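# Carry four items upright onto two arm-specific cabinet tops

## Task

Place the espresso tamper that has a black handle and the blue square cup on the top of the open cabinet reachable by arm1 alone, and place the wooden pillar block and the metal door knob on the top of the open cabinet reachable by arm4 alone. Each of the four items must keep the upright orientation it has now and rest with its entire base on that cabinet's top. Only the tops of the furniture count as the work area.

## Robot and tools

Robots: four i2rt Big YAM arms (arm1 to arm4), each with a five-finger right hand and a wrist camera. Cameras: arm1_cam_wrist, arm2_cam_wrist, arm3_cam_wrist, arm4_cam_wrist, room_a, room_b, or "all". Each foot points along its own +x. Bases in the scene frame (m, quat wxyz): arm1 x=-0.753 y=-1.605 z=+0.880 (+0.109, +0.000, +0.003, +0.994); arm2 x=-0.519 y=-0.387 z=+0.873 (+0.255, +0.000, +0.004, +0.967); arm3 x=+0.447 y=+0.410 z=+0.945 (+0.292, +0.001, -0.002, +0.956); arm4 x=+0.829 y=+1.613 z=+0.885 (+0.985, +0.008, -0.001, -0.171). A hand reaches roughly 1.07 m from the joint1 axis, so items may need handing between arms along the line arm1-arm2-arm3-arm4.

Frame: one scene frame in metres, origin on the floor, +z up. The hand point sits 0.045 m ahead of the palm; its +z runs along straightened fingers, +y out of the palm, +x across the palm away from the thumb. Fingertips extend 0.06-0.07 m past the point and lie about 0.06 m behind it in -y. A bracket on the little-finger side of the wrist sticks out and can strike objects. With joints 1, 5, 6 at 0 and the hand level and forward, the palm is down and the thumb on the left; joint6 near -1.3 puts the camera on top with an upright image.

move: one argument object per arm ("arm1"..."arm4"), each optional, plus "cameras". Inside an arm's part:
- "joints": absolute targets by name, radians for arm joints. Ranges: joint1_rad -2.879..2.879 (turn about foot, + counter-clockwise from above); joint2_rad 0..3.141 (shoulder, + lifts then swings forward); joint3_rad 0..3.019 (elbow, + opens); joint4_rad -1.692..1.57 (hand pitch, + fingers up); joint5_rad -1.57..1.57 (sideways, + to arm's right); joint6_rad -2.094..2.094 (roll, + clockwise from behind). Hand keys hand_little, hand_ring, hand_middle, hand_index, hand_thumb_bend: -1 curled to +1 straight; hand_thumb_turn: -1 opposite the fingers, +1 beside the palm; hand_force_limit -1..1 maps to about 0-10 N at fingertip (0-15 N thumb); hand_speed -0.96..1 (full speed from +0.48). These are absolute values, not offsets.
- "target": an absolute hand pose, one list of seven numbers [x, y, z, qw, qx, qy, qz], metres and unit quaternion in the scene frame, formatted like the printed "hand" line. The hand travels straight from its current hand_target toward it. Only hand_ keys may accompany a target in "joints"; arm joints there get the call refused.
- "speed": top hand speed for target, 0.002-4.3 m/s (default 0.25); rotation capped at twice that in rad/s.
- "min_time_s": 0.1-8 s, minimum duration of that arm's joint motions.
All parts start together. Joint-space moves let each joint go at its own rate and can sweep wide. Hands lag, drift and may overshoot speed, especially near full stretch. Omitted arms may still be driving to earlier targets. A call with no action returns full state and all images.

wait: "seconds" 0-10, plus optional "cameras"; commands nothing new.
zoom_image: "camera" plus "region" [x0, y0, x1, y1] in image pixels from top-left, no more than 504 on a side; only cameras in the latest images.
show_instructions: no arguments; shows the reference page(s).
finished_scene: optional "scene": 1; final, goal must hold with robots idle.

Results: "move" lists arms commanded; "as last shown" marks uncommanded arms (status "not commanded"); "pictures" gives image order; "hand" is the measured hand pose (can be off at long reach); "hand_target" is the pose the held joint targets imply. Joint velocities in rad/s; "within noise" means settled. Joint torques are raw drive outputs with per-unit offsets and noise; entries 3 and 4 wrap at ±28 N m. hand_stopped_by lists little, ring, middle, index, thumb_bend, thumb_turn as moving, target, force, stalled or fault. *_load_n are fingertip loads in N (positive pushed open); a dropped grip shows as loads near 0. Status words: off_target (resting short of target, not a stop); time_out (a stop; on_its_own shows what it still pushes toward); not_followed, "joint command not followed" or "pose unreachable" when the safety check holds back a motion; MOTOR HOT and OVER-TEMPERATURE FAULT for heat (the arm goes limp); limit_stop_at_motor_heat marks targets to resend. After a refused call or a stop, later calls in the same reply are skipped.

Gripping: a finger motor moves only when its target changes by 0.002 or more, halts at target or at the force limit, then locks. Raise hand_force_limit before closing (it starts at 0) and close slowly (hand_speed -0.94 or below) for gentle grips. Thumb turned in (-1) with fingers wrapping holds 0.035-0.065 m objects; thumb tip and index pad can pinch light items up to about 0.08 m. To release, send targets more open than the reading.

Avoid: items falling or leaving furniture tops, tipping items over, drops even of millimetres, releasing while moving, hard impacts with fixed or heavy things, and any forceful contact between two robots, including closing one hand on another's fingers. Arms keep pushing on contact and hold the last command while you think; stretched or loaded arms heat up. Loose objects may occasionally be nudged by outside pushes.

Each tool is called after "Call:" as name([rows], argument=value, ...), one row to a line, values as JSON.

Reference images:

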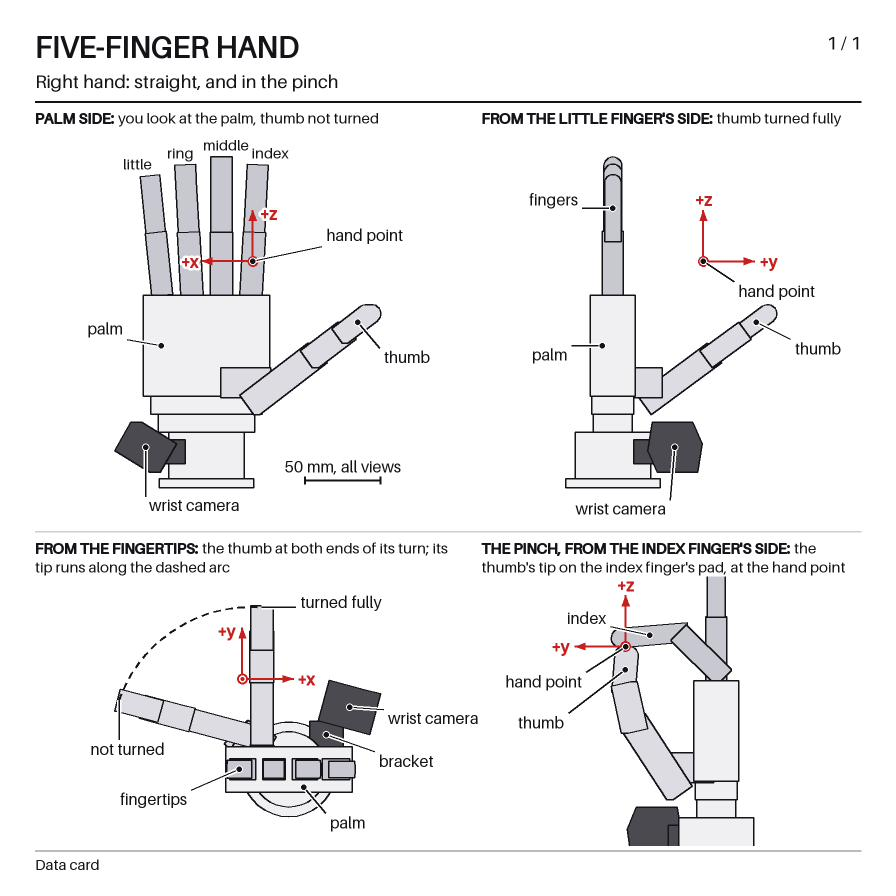

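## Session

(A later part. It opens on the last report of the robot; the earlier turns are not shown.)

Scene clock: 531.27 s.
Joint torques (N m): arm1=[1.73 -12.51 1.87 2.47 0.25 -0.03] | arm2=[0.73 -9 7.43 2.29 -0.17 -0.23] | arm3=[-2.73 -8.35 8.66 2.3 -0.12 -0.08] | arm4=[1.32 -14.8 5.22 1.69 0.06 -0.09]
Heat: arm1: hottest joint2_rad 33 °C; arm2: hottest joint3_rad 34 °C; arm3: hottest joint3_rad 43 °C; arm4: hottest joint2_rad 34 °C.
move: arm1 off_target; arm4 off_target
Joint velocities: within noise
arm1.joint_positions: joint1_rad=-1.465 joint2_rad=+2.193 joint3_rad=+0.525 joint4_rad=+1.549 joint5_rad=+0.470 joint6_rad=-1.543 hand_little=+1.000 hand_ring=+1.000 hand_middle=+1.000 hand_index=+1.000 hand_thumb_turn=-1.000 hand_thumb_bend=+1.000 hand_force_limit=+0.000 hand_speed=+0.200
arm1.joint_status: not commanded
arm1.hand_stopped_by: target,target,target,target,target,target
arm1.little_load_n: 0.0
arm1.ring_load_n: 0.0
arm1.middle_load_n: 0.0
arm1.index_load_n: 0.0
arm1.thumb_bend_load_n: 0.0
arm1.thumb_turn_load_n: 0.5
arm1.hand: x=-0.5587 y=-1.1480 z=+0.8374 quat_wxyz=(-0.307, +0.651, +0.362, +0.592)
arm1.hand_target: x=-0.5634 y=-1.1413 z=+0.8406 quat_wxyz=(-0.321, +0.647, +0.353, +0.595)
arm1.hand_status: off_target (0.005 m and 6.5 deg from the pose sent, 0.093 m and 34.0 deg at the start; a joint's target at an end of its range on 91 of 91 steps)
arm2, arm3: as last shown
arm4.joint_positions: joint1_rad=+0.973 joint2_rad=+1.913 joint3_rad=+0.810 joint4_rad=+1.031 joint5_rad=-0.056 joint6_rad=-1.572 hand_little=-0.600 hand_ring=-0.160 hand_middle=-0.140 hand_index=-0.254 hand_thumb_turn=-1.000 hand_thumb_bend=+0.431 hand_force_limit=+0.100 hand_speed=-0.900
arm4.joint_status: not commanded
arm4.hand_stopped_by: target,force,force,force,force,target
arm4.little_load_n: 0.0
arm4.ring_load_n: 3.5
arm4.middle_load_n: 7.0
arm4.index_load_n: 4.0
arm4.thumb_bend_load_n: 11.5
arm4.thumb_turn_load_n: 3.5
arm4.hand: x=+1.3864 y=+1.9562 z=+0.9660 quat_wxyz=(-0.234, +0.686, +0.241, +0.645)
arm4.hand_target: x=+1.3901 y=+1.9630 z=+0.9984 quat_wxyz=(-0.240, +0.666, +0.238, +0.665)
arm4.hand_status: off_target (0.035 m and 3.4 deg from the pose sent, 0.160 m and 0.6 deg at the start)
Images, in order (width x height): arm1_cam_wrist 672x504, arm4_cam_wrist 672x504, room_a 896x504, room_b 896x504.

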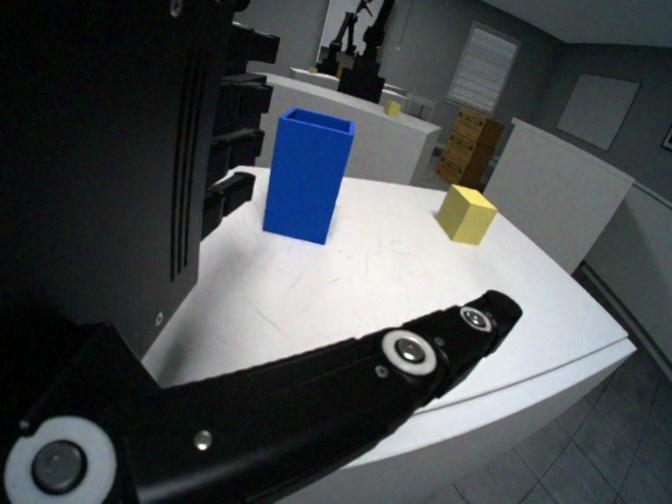

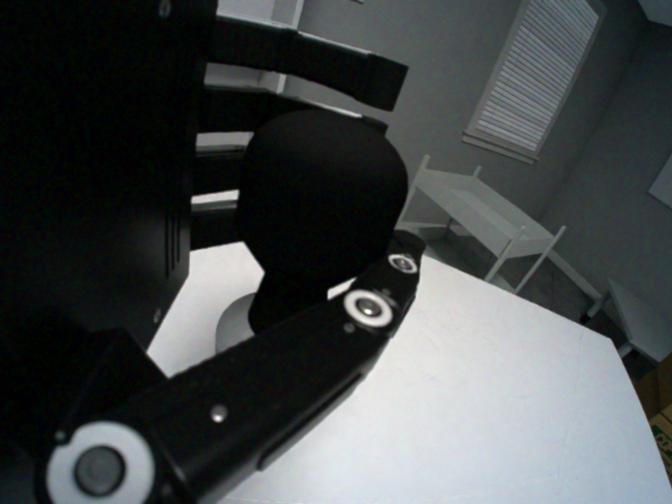

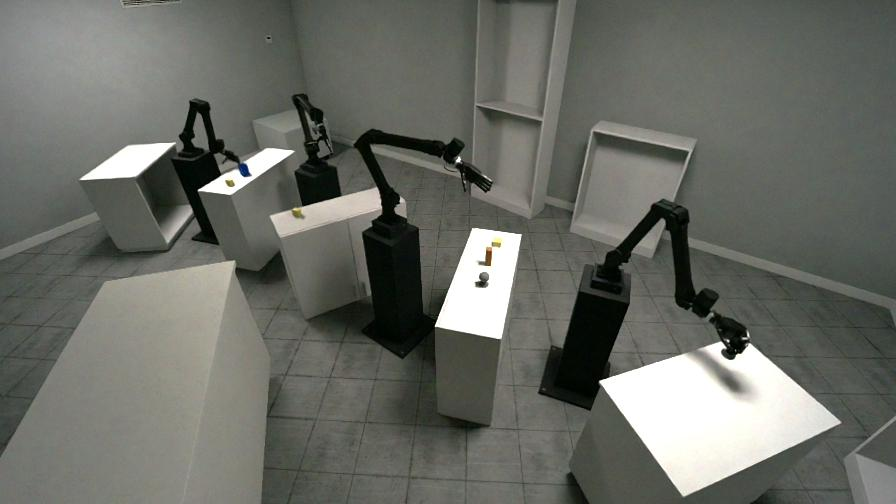

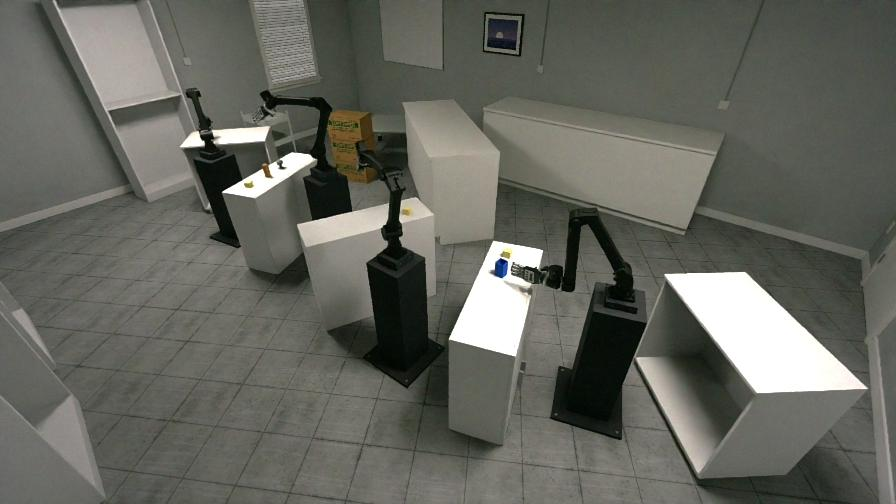

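Call:
move(arm1={"target":[-0.532,-1.069,0.815,-0.3428,0.6184,0.3428,0.6184],"speed":0.1}, arm4={"joints":{"joint1_rad":-0.95,"joint2_rad":1.8},"min_time_s":5}, cameras=["arm1_cam_wrist","arm4_cam_wrist","room_a","room_b"])

Call:
zoom_image(camera="arm1_cam_wrist", region=[200, 90, 400, 290])

Scene clock: 560.23 s.
Joint torques (N m): arm1=[-0.15 -14.39 2.55 2.74 -0.07 -0.3] | arm2=[0.79 -9 7.43 2.32 -0.16 -0.23] | arm3=[-2.61 -8.64 8.59 2.35 -0.14 -0.1] | arm4=[1.14 -15.15 5.45 1.69 -0.11 -0.1]
Heat: arm1: hottest joint2_rad 31 °C; arm2: hottest joint3_rad 34 °C; arm3: hottest joint3_rad 43 °C; arm4: hottest joint2_rad 34 °C.
move: arm1 done; arm4 done
Joint velocities: within noise
arm1.joint_positions: joint1_rad=-1.498 joint2_rad=+2.340 joint3_rad=+0.766 joint4_rad=+1.549 joint5_rad=+0.401 joint6_rad=-1.552 hand_little=+1.000 hand_ring=+1.000 hand_middle=+1.000 hand_index=+1.000 hand_thumb_turn=-1.000 hand_thumb_bend=+1.000 hand_force_limit=+0.000 hand_speed=+0.200
arm1.joint_status: not commanded
arm1.hand_stopped_by: target,target,target,target,target,target
arm1.little_load_n: 0.0
arm1.ring_load_n: 0.0
arm1.middle_load_n: -0.5
arm1.index_load_n: 0.0
arm1.thumb_bend_load_n: 0.0
arm1.thumb_turn_load_n: 0.5
arm1.hand: x=-0.5409 y=-1.0686 z=+0.8124 quat_wxyz=(-0.343, +0.626, +0.349, +0.607)
arm1.hand_target: x=-0.5326 y=-1.0681 z=+0.8148 quat_wxyz=(-0.341, +0.621, +0.343, +0.616)
arm1.hand_status: done (0.009 m and 1.7 deg from the pose sent, 0.086 m and 6.7 deg at the start; a joint's target at an end of its range on 109 of 110 steps)
arm2, arm3: as last shown
arm4.joint_positions: joint1_rad=-0.957 joint2_rad=+1.844 joint3_rad=+0.810 joint4_rad=+1.031 joint5_rad=-0.043 joint6_rad=-1.570 hand_little=-0.600 hand_ring=-0.160 hand_middle=-0.140 hand_index=-0.254 hand_thumb_turn=-1.000 hand_thumb_bend=+0.431 hand_force_limit=+0.100 hand_speed=-0.900
arm4.joint_status: all done
arm4.hand_stopped_by: target,force,force,force,force,target
arm4.little_load_n: 0.0
arm4.ring_load_n: 3.5
arm4.middle_load_n: 6.5
arm4.index_load_n: 4.0
arm4.thumb_bend_load_n: 12.0
arm4.thumb_turn_load_n: 4.0
arm4.hand: x=+0.9536 y=+0.9653 z=+0.9932 quat_wxyz=(+0.410, +0.574, -0.422, +0.570)
arm4.hand_target: x=+0.9588 y=+0.9608 z=+1.0301 quat_wxyz=(+0.423, +0.559, -0.404, +0.588)
arm4.hand_status: not commanded
Images, in order (width x height): arm1_cam_wrist 672x504, arm4_cam_wrist 672x504, room_a 896x504, room_b 896x504.

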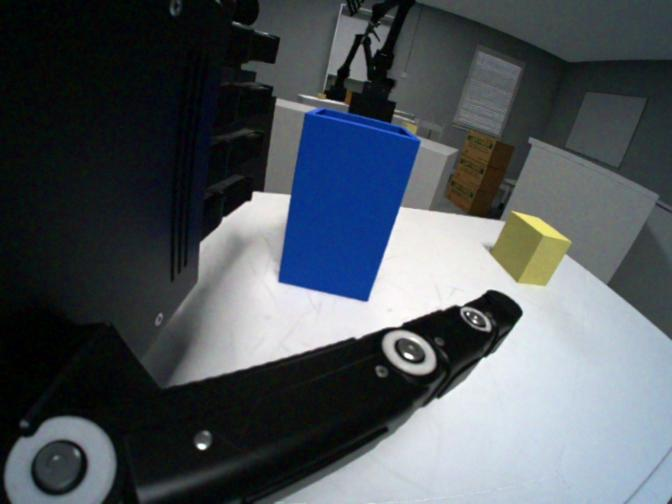

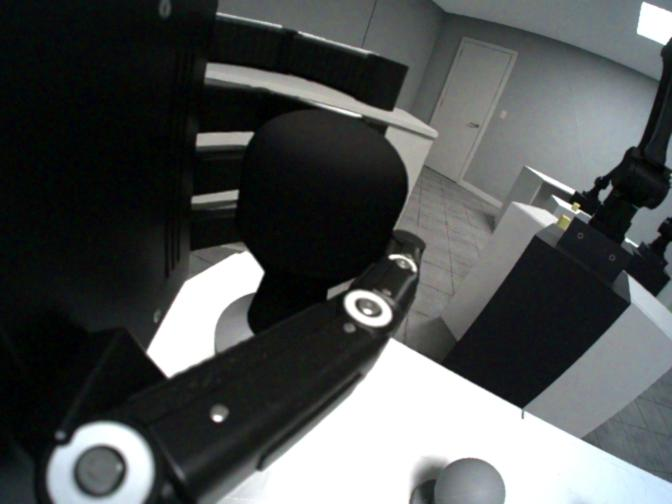

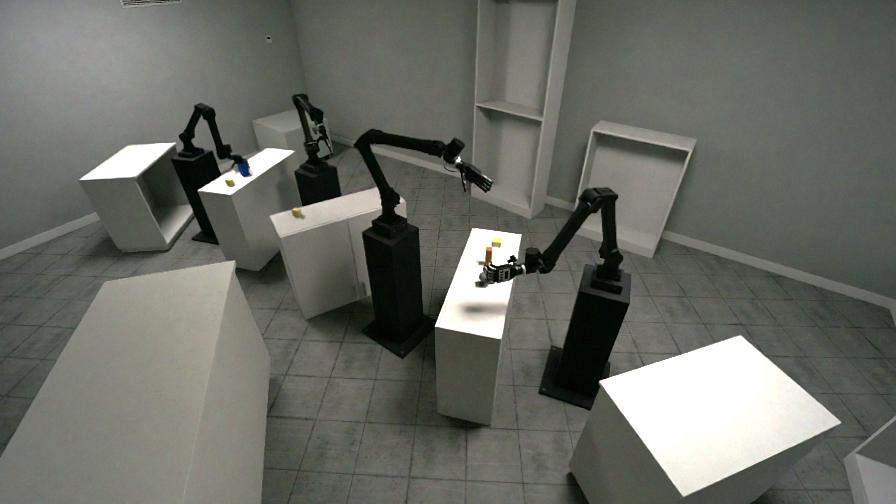

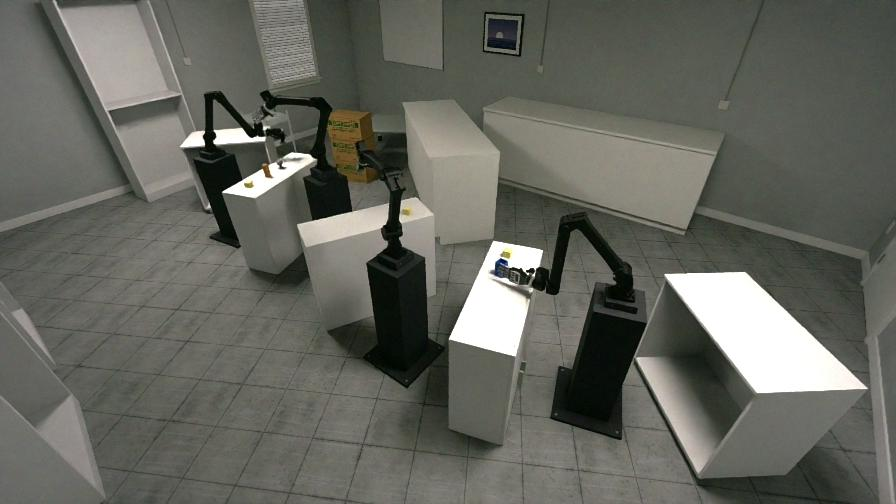

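Scaled by 2.520 from the camera's image (finer frame: 960x720).

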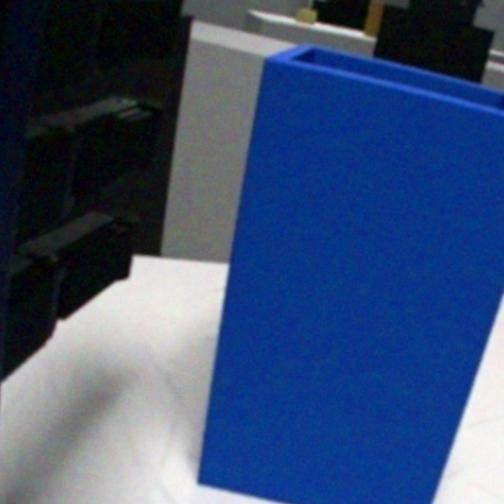

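Call:
move(arm1={"target":[-0.493,-1.0115,0.806,-0.3428,0.6184,0.3428,0.6184],"speed":0.08}, arm4={"target":[0.958,0.878,0.99,0.4315,0.5534,-0.4094,0.5831],"speed":0.1}, cameras=["arm1_cam_wrist","arm4_cam_wrist","room_a","room_b"])

Call:
zoom_image(camera="room_a", region=[420, 210, 580, 330])

Scene clock: 591.60 s.
Joint torques (N m): arm1=[0.62 -16.32 4.36 1.5 -0.06 -0.33] | arm2=[0.79 -9 7.43 2.29 -0.17 -0.23] | arm3=[-2.61 -8.64 8.61 2.22 -0.13 -0.11] | arm4=[0.5 -15.15 7.86 1.72 -0.14 -0.11]
Heat: arm1: hottest joint2_rad 32 °C; arm2: hottest joint3_rad 34 °C; arm3: hottest joint3_rad 44 °C; arm4: hottest joint2_rad 35 °C.
move: arm1 done; arm4 off_target
Joint velocities: within noise
arm1.joint_positions: joint1_rad=-1.561 joint2_rad=+2.382 joint3_rad=+0.942 joint4_rad=+1.450 joint5_rad=+0.348 joint6_rad=-1.554 hand_little=+1.000 hand_ring=+1.000 hand_middle=+1.000 hand_index=+1.000 hand_thumb_turn=-1.000 hand_thumb_bend=+1.000 hand_force_limit=+0.000 hand_speed=+0.200
arm1.joint_status: not commanded
arm1.hand_stopped_by: target,target,target,target,target,target
arm1.little_load_n: 0.0
arm1.ring_load_n: 0.0
arm1.middle_load_n: 0.0
arm1.index_load_n: 0.0
arm1.thumb_bend_load_n: 0.0
arm1.thumb_turn_load_n: 0.5
arm1.hand: x=-0.5017 y=-1.0142 z=+0.8106 quat_wxyz=(-0.350, +0.620, +0.337, +0.617)
arm1.hand_target: x=-0.4925 y=-1.0136 z=+0.8046 quat_wxyz=(-0.340, +0.621, +0.340, +0.619)
arm1.hand_status: done (0.010 m and 1.1 deg from the pose sent, 0.075 m and 1.7 deg at the start)
arm2, arm3: as last shown
arm2.little_load_n: -0.5
arm3.thumb_turn_load_n: 0.5
arm4.joint_positions: joint1_rad=-0.981 joint2_rad=+2.045 joint3_rad=+1.017 joint4_rad=+1.021 joint5_rad=-0.053 joint6_rad=-1.570 hand_little=-0.600 hand_ring=-0.160 hand_middle=-0.140 hand_index=-0.254 hand_thumb_turn=-1.000 hand_thumb_bend=+0.431 hand_force_limit=+0.100 hand_speed=-0.900
arm4.joint_status: not commanded
arm4.hand_stopped_by: target,force,force,force,force,target
arm4.little_load_n: 0.0
arm4.ring_load_n: 3.5
arm4.middle_load_n: 7.0
arm4.index_load_n: 4.0
arm4.thumb_bend_load_n: 11.5
arm4.thumb_turn_load_n: 4.0
arm4.hand: x=+0.9563 y=+0.8974 z=+0.9517 quat_wxyz=(+0.413, +0.572, -0.427, +0.565)
arm4.hand_target: x=+0.9578 y=+0.8800 z=+0.9896 quat_wxyz=(+0.431, +0.553, -0.409, +0.583)
arm4.hand_status: off_target (0.043 m and 4.2 deg from the pose sent, 0.087 m and 4.0 deg at the start)
Images, in order (width x height): arm1_cam_wrist 672x504, arm4_cam_wrist 672x504, room_a 896x504, room_b 896x504.

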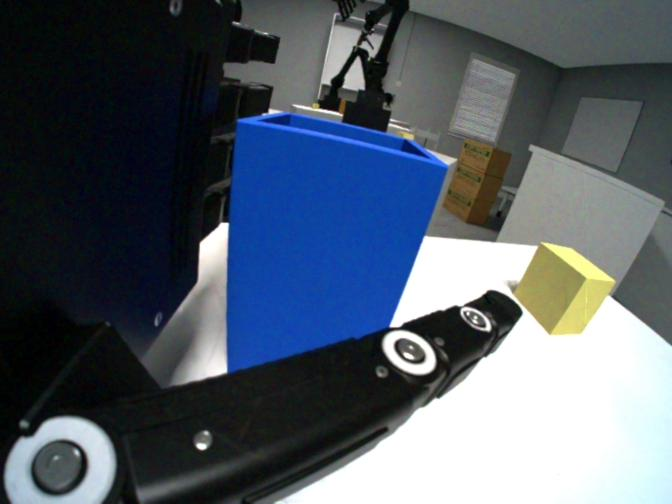

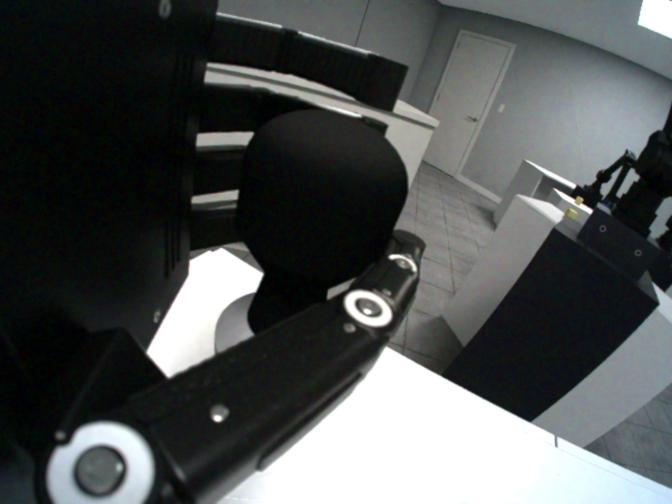

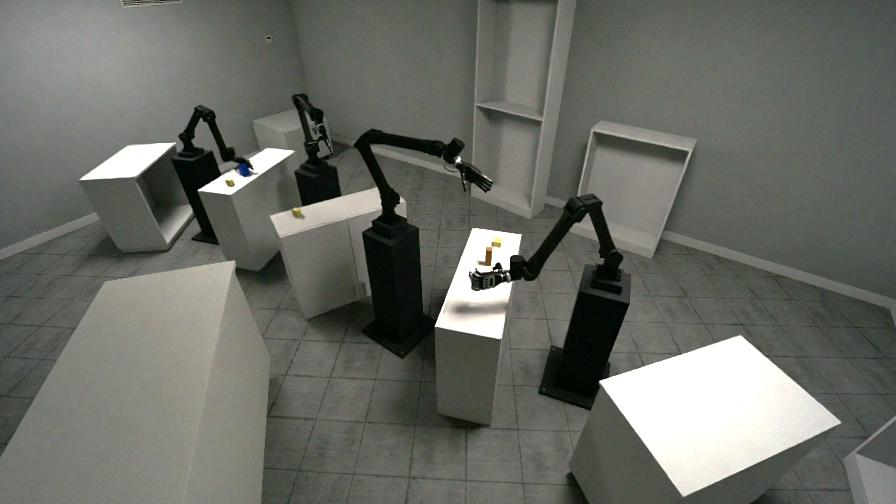

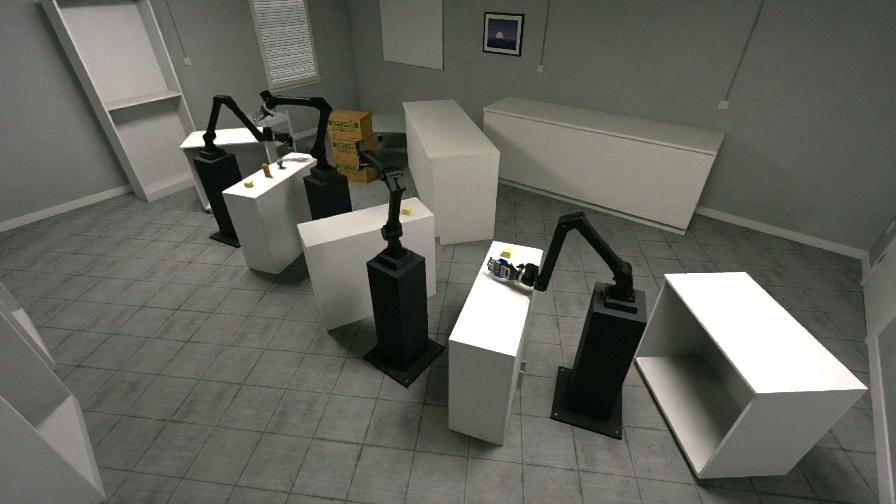

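Scaled by 3.150 from the camera's image (finer frame: 1280x720).

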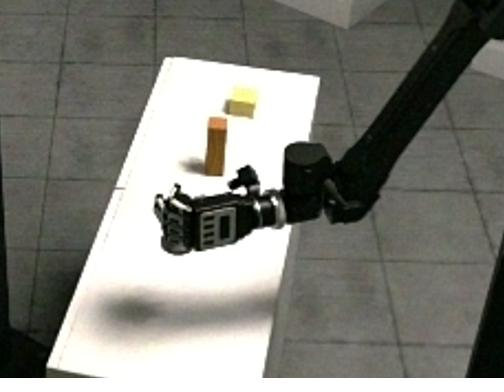

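Call:
move(arm1={"joints":{"hand_force_limit":-0.3,"hand_speed":-0.9,"hand_index":-0.6,"hand_middle":-0.6,"hand_ring":-0.6,"hand_little":-0.6,"hand_thumb_bend":-0.3}}, arm4={"target":[0.958,0.866,0.90,0.4315,0.5534,-0.4094,0.5831],"speed":0.08}, cameras=["arm1_cam_wrist","arm4_cam_wrist","room_a","room_b"])

Call:
zoom_image(camera="room_a", region=[430, 240, 530, 320])

Call:
zoom_image(camera="room_b", region=[460, 240, 560, 320])

Scene clock: 608.57 s.
Joint torques (N m): arm1=[-0.26 -16.5 4.55 1.5 0.05 -0.29] | arm2=[0.79 -9 7.43 2.3 -0.16 -0.23] | arm3=[-2.49 -8.59 8.76 2.29 -0.13 -0.09] | arm4=[0.21 -16.62 6.48 3.03 -0.15 -0.11]
Heat: arm1: hottest joint2_rad 33 °C; arm2: hottest joint3_rad 34 °C; arm3: hottest joint3_rad 44 °C; arm4: hottest joint2_rad 36 °C.
move: arm1 off_target; arm4 off_target
Joint velocities: within noise
arm1.joint_positions: joint1_rad=-1.561 joint2_rad=+2.382 joint3_rad=+0.942 joint4_rad=+1.450 joint5_rad=+0.335 joint6_rad=-1.558 hand_little=-0.600 hand_ring=+0.433 hand_middle=+0.406 hand_index=+0.378 hand_thumb_turn=-1.000 hand_thumb_bend=+0.713 hand_force_limit=-0.300 hand_speed=-0.900
arm1.joint_status: hand_ring off_target (ended at +0.433, target -0.600); hand_middle off_target (ended at +0.406, target -0.600); hand_index off_target (ended at +0.378, target -0.600); hand_thumb_bend off_target (ended at +0.713, target -0.300); the others done
arm1.hand_stopped_by: target,force,force,force,force,target
arm1.little_load_n: 0.0
arm1.ring_load_n: 1.0
arm1.middle_load_n: 2.5
arm1.index_load_n: 4.0
arm1.thumb_bend_load_n: 10.0
arm1.thumb_turn_load_n: 1.0
arm1.hand: x=-0.5032 y=-1.0124 z=+0.8108 quat_wxyz=(-0.352, +0.617, +0.342, +0.615)
arm1.hand_target: x=-0.4939 y=-1.0120 z=+0.8046 quat_wxyz=(-0.343, +0.619, +0.343, +0.617)
arm1.hand_status: not commanded
arm2, arm3: as last shown
arm2.little_load_n: 0.0
arm2.thumb_turn_load_n: 0.5
arm4.joint_positions: joint1_rad=-0.986 joint2_rad=+2.274 joint3_rad=+1.091 joint4_rad=+1.140 joint5_rad=-0.059 joint6_rad=-1.570 hand_little=-0.600 hand_ring=-0.160 hand_middle=-0.140 hand_index=-0.254 hand_thumb_turn=-1.000 hand_thumb_bend=+0.431 hand_force_limit=+0.100 hand_speed=-0.900
arm4.joint_status: not commanded
arm4.hand_stopped_by: target,force,force,force,force,target
arm4.little_load_n: 0.0
arm4.ring_load_n: 3.5
arm4.middle_load_n: 7.0
arm4.index_load_n: 4.0
arm4.thumb_bend_load_n: 11.5
arm4.thumb_turn_load_n: 4.0
arm4.hand: x=+0.9569 y=+0.8895 z=+0.8546 quat_wxyz=(+0.404, +0.582, -0.434, +0.556)
arm4.hand_target: x=+0.9570 y=+0.8690 z=+0.9004 quat_wxyz=(+0.432, +0.553, -0.410, +0.583)
arm4.hand_status: off_target (0.051 m and 6.2 deg from the pose sent, 0.061 m and 4.2 deg at the start)
Images, in order (width x height): arm1_cam_wrist 672x504, arm4_cam_wrist 672x504, room_a 896x504, room_b 896x504.

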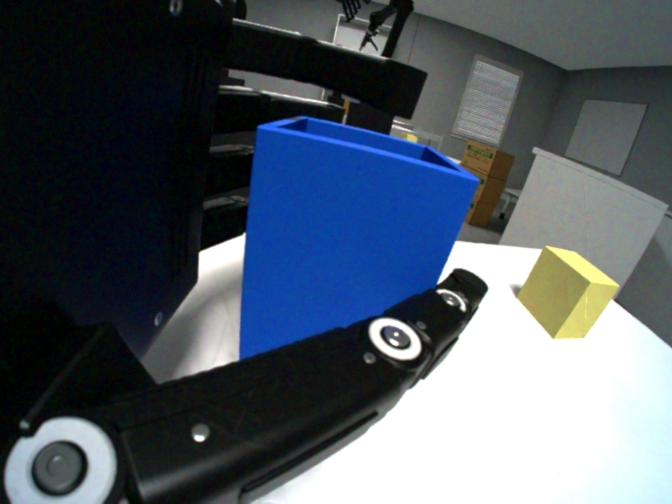

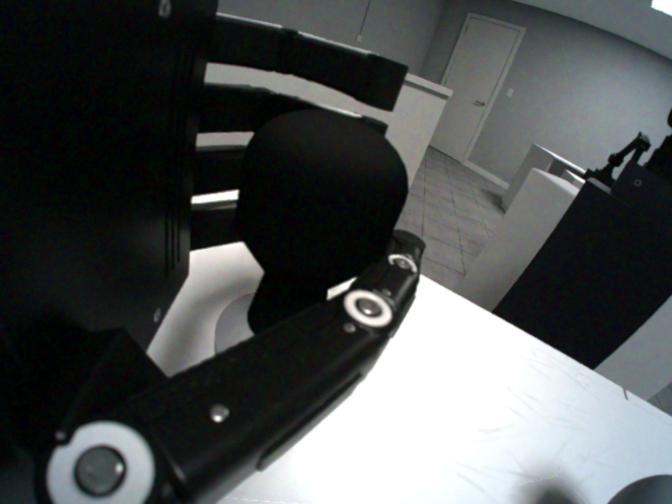

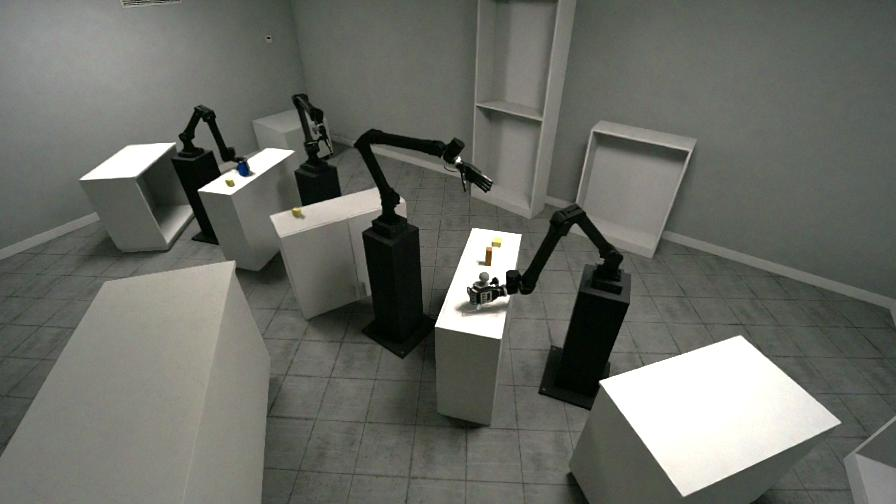

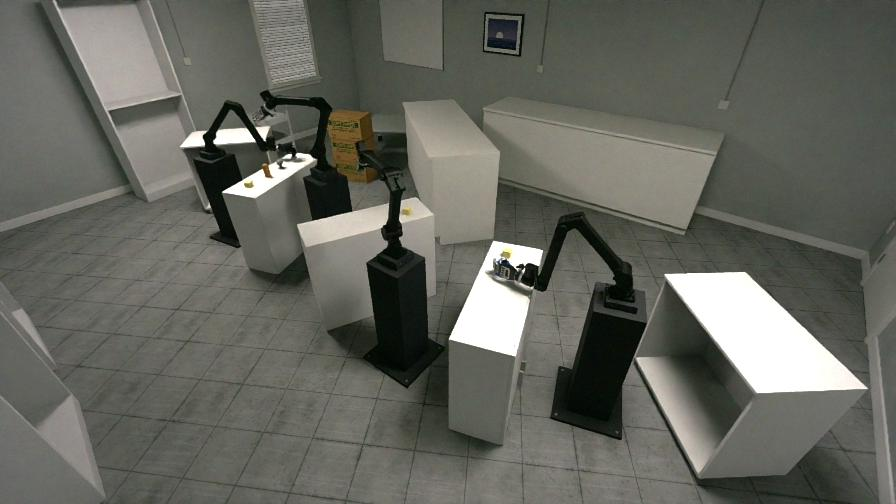

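Scaled by 5.040 from the camera's image (finer frame: 1280x720).

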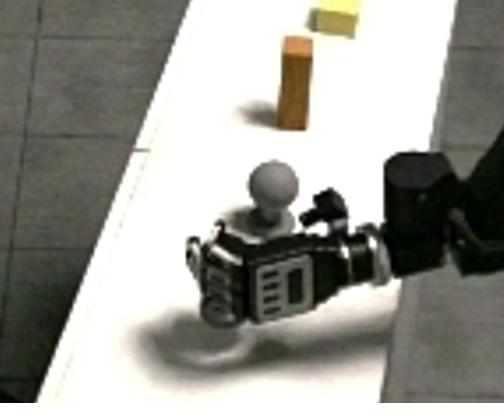

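Scaled by 5.040 from the camera's image (finer frame: 1280x720).

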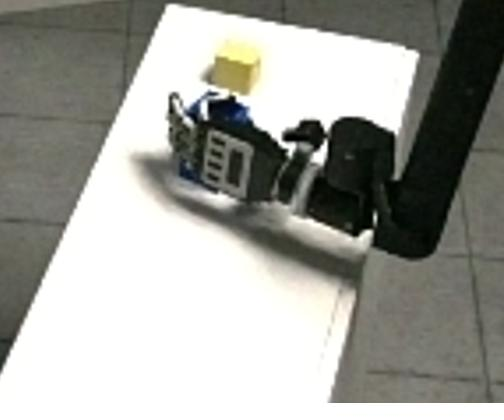

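Call:
move(arm1={"target":[-0.493,-1.0115,0.85,-0.3428,0.6184,0.3428,0.6184],"speed":0.06}, arm4={"target":[0.958,0.860,0.890,0.442,0.5379,-0.398,0.5974],"speed":0.06}, cameras=["arm1_cam_wrist","arm4_cam_wrist","room_a","room_b"])

Call:
zoom_image(camera="room_a", region=[430, 240, 530, 320])

Call:
zoom_image(camera="room_b", region=[460, 240, 560, 320])

Scene clock: 620.70 s.
Joint torques (N m): arm1=[-0.38 -19.84 3.04 1.37 0.02 -0.26] | arm2=[0.79 -9 7.43 2.3 -0.16 -0.23] | arm3=[-2.9 -8.18 8.65 2.29 -0.12 -0.1] | arm4=[0.21 -16.5 6.38 3.02 -0.15 -0.07]
Heat: arm1: hottest joint2_rad 33 °C; arm2: hottest joint3_rad 34 °C; arm3: hottest joint3_rad 44 °C; arm4: hottest joint2_rad 36 °C.
move: arm1 off_target; arm4 off_target
Joint velocities: within noise
arm1.joint_positions: joint1_rad=-1.561 joint2_rad=+2.297 joint3_rad=+0.918 joint4_rad=+1.371 joint5_rad=+0.335 joint6_rad=-1.560 hand_little=-0.600 hand_ring=+0.433 hand_middle=+0.406 hand_index=+0.378 hand_thumb_turn=-1.000 hand_thumb_bend=+0.713 hand_force_limit=-0.300 hand_speed=-0.900
arm1.joint_status: not commanded
arm1.hand_stopped_by: target,force,force,force,force,target
arm1.little_load_n: 0.0
arm1.ring_load_n: 0.5
arm1.middle_load_n: 2.5
arm1.index_load_n: 4.0
arm1.thumb_bend_load_n: 10.0
arm1.thumb_turn_load_n: 1.5
arm1.hand: x=-0.5025 y=-1.0094 z=+0.8365 quat_wxyz=(-0.347, +0.621, +0.348, +0.611)
arm1.hand_target: x=-0.4930 y=-1.0109 z=+0.8496 quat_wxyz=(-0.343, +0.618, +0.343, +0.619)
arm1.hand_status: off_target (0.017 m and 1.1 deg from the pose sent, 0.040 m and 1.1 deg at the start)
arm2, arm3: as last shown
arm2.thumb_turn_load_n: 0.0
arm3.thumb_bend_load_n: -0.5
arm3.thumb_turn_load_n: 0.0
arm4.joint_positions: joint1_rad=-0.989 joint2_rad=+2.335 joint3_rad=+1.131 joint4_rad=+1.219 joint5_rad=-0.063 joint6_rad=-1.570 hand_little=-0.600 hand_ring=-0.160 hand_middle=-0.140 hand_index=-0.254 hand_thumb_turn=-1.000 hand_thumb_bend=+0.431 hand_force_limit=+0.100 hand_speed=-0.900
arm4.joint_status: not commanded
arm4.hand_stopped_by: target,force,force,force,force,target
arm4.little_load_n: 0.0
arm4.ring_load_n: 3.5
arm4.middle_load_n: 7.0
arm4.index_load_n: 4.0
arm4.thumb_bend_load_n: 12.0
arm4.thumb_turn_load_n: 3.5
arm4.hand: x=+0.9578 y=+0.8806 z=+0.8482 quat_wxyz=(+0.417, +0.567, -0.421, +0.572)
arm4.hand_target: x=+0.9574 y=+0.8617 z=+0.8898 quat_wxyz=(+0.441, +0.538, -0.398, +0.597)
arm4.hand_status: off_target (0.047 m and 5.9 deg from the pose sent, 0.046 m and 9.2 deg at the start)
Images, in order (width x height): arm1_cam_wrist 672x504, arm4_cam_wrist 672x504, room_a 896x504, room_b 896x504.

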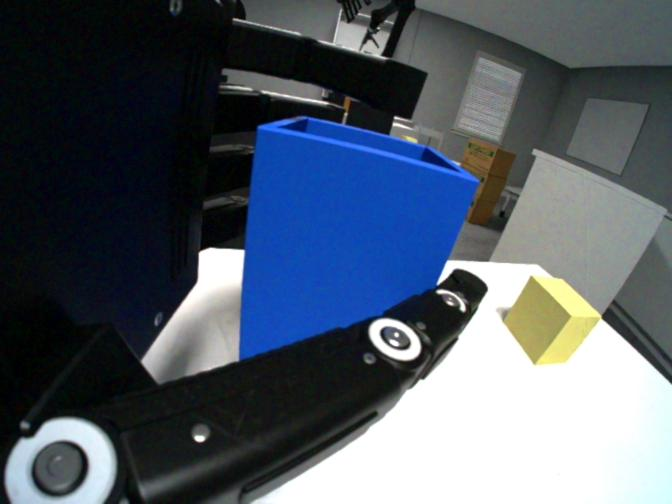

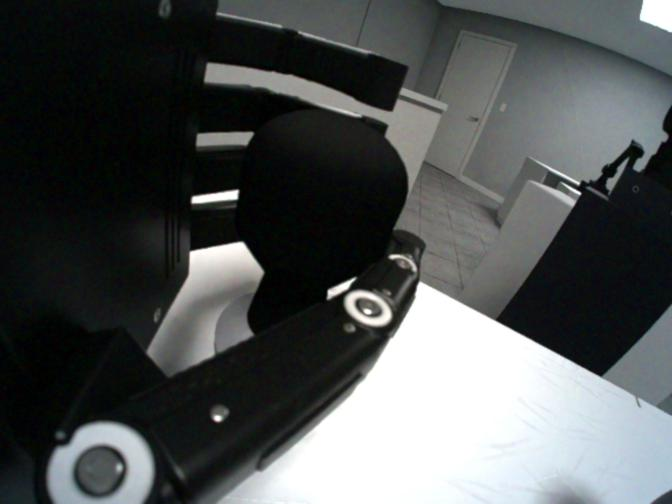

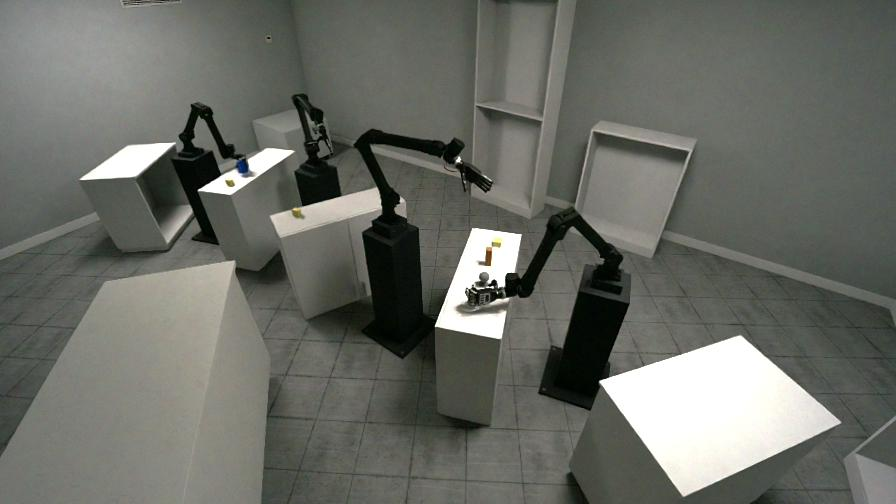

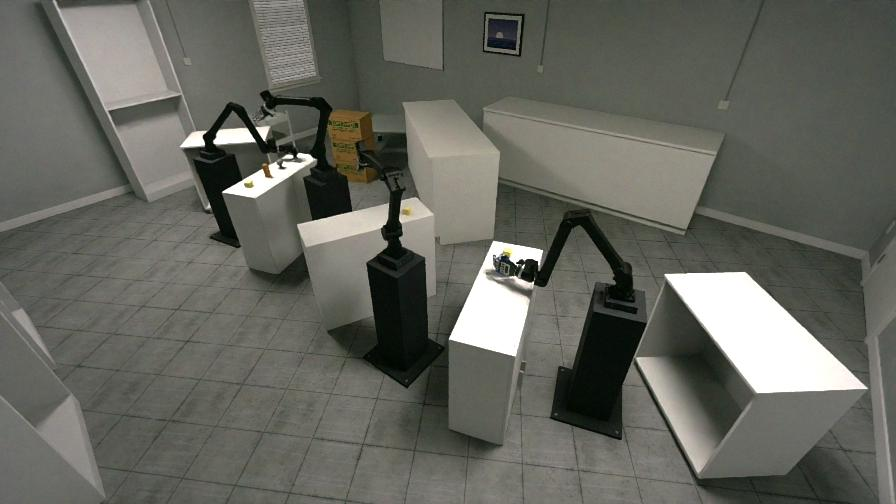

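Scaled by 5.040 from the camera's image (finer frame: 1280x720).

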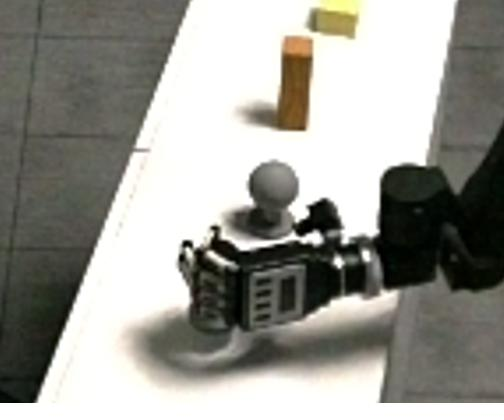

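Scaled by 5.040 from the camera's image (finer frame: 1280x720).

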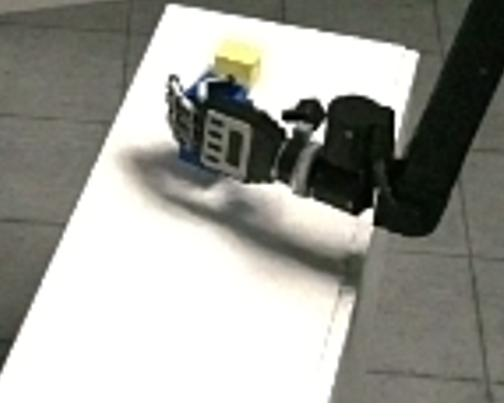

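Call:
move(arm1={"target":[-0.51,-1.03,1.06,-0.3428,0.6184,0.3428,0.6184],"speed":0.12}, arm4={"target":[0.958,0.860,0.874,0.442,0.5379,-0.398,0.5974],"speed":0.05}, cameras=["arm1_cam_wrist","room_a","room_b"])

Call:
zoom_image(camera="room_a", region=[440, 260, 510, 316])

Scene clock: 637.27 s.
Joint torques (N m): arm1=[2.14 -14.8 7.75 1.47 0.16 -0.27] | arm2=[0.73 -9 7.42 2.3 -0.16 -0.23] | arm3=[-2.49 -8.53 8.65 2.33 -0.13 -0.11] | arm4=[0.21 -16.5 6.08 3.02 -0.14 -0.07]
Heat: arm1: hottest joint2_rad 34 °C; arm2: hottest joint3_rad 34 °C; arm3: hottest joint3_rad 44 °C; arm4: hottest joint2_rad 36 °C.
move: arm1 off_target; arm4 off_target
Joint velocities: within noise
arm1.joint_positions: joint1_rad=-1.561 joint2_rad=+1.685 joint3_rad=+0.806 joint4_rad=+0.868 joint5_rad=+0.358 joint6_rad=-1.560 hand_little=-0.600 hand_ring=+0.433 hand_middle=+0.406 hand_index=+0.378 hand_thumb_turn=-1.000 hand_thumb_bend=+0.713 hand_force_limit=-0.300 hand_speed=-0.900
arm1.joint_status: not commanded
arm1.hand_stopped_by: target,force,force,force,force,target
arm1.little_load_n: 0.0
arm1.ring_load_n: 1.0
arm1.middle_load_n: 3.0
arm1.index_load_n: 4.0
arm1.thumb_bend_load_n: 9.5
arm1.thumb_turn_load_n: 1.5
arm1.hand: x=-0.5038 y=-1.0320 z=+1.0473 quat_wxyz=(-0.339, +0.625, +0.341, +0.615)
arm1.hand_target: x=-0.5094 y=-1.0287 z=+1.0588 quat_wxyz=(-0.342, +0.619, +0.343, +0.618)
arm1.hand_status: off_target (0.014 m and 1.0 deg from the pose sent, 0.225 m and 1.1 deg at the start)
arm2, arm3: as last shown
arm2.thumb_turn_load_n: 0.5
arm3.thumb_bend_load_n: 0.0
arm4.joint_positions: joint1_rad=-0.989 joint2_rad=+2.372 joint3_rad=+1.148 joint4_rad=+1.242 joint5_rad=-0.063 joint6_rad=-1.570 hand_little=-0.600 hand_ring=-0.160 hand_middle=-0.140 hand_index=-0.254 hand_thumb_turn=-1.000 hand_thumb_bend=+0.431 hand_force_limit=+0.100 hand_speed=-0.900
arm4.joint_status: not commanded
arm4.hand_stopped_by: target,force,force,force,force,target
arm4.little_load_n: 0.0
arm4.ring_load_n: 3.5
arm4.middle_load_n: 7.0
arm4.index_load_n: 4.0
arm4.thumb_bend_load_n: 11.5
arm4.thumb_turn_load_n: 4.0
arm4.hand: x=+0.9581 y=+0.8798 z=+0.8348 quat_wxyz=(+0.418, +0.566, -0.421, +0.573)
arm4.hand_target: x=+0.9576 y=+0.8614 z=+0.8741 quat_wxyz=(+0.442, +0.538, -0.398, +0.597)
arm4.hand_status: off_target (0.044 m and 5.7 deg from the pose sent, 0.033 m and 5.9 deg at the start)
Images, in order (width x height): arm1_cam_wrist 672x504, room_a 896x504, room_b 896x504.

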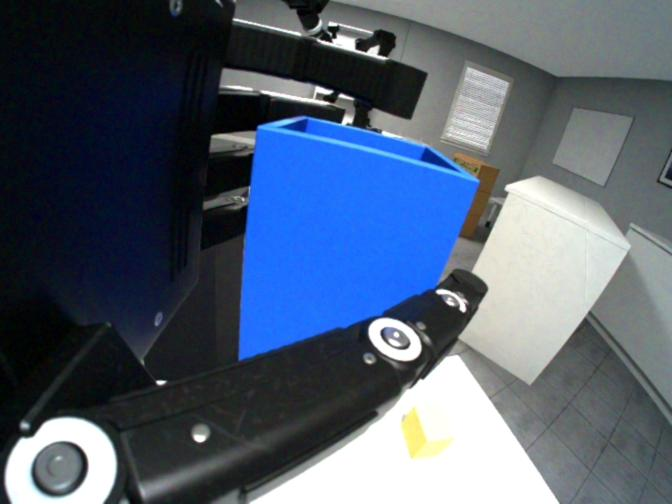

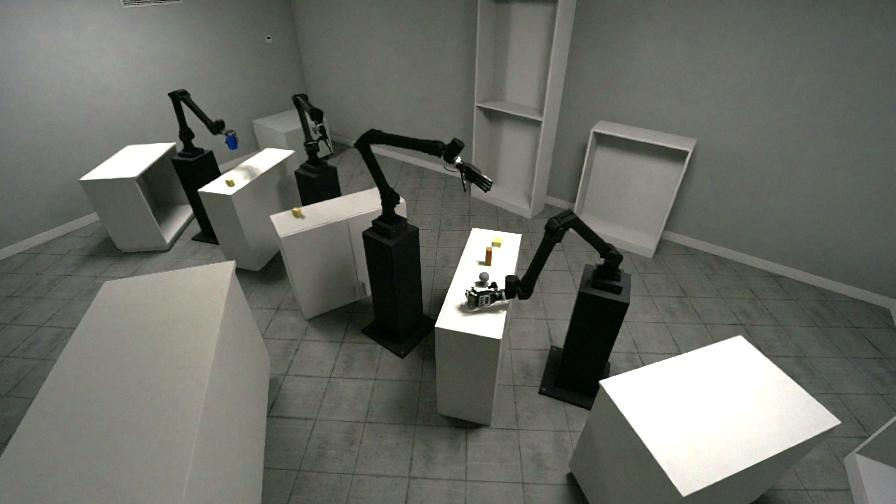

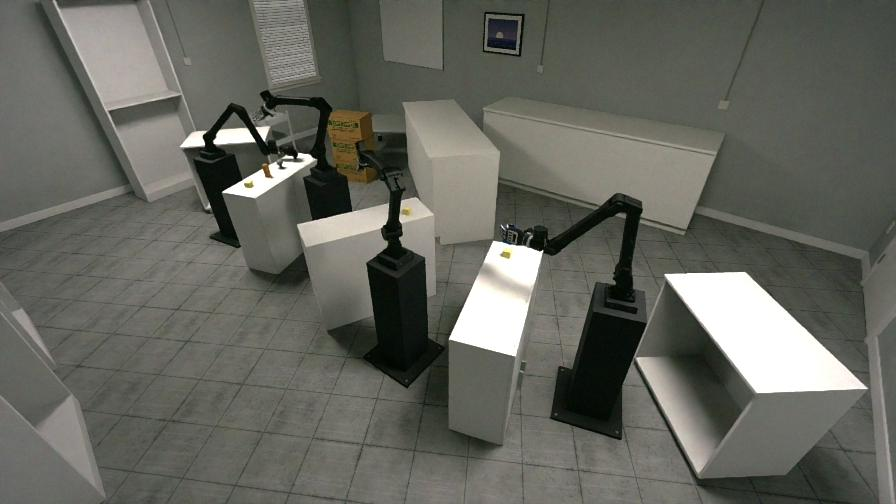

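Scaled by 7.200 from the camera's image (finer frame: 1280x720).

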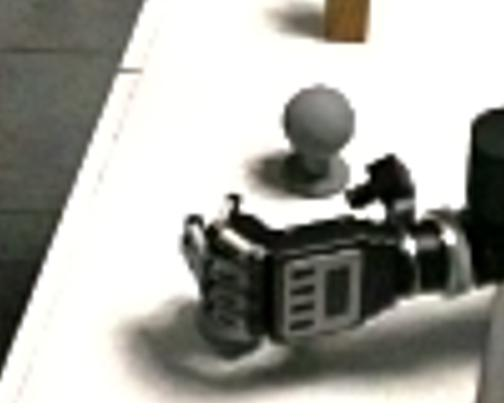

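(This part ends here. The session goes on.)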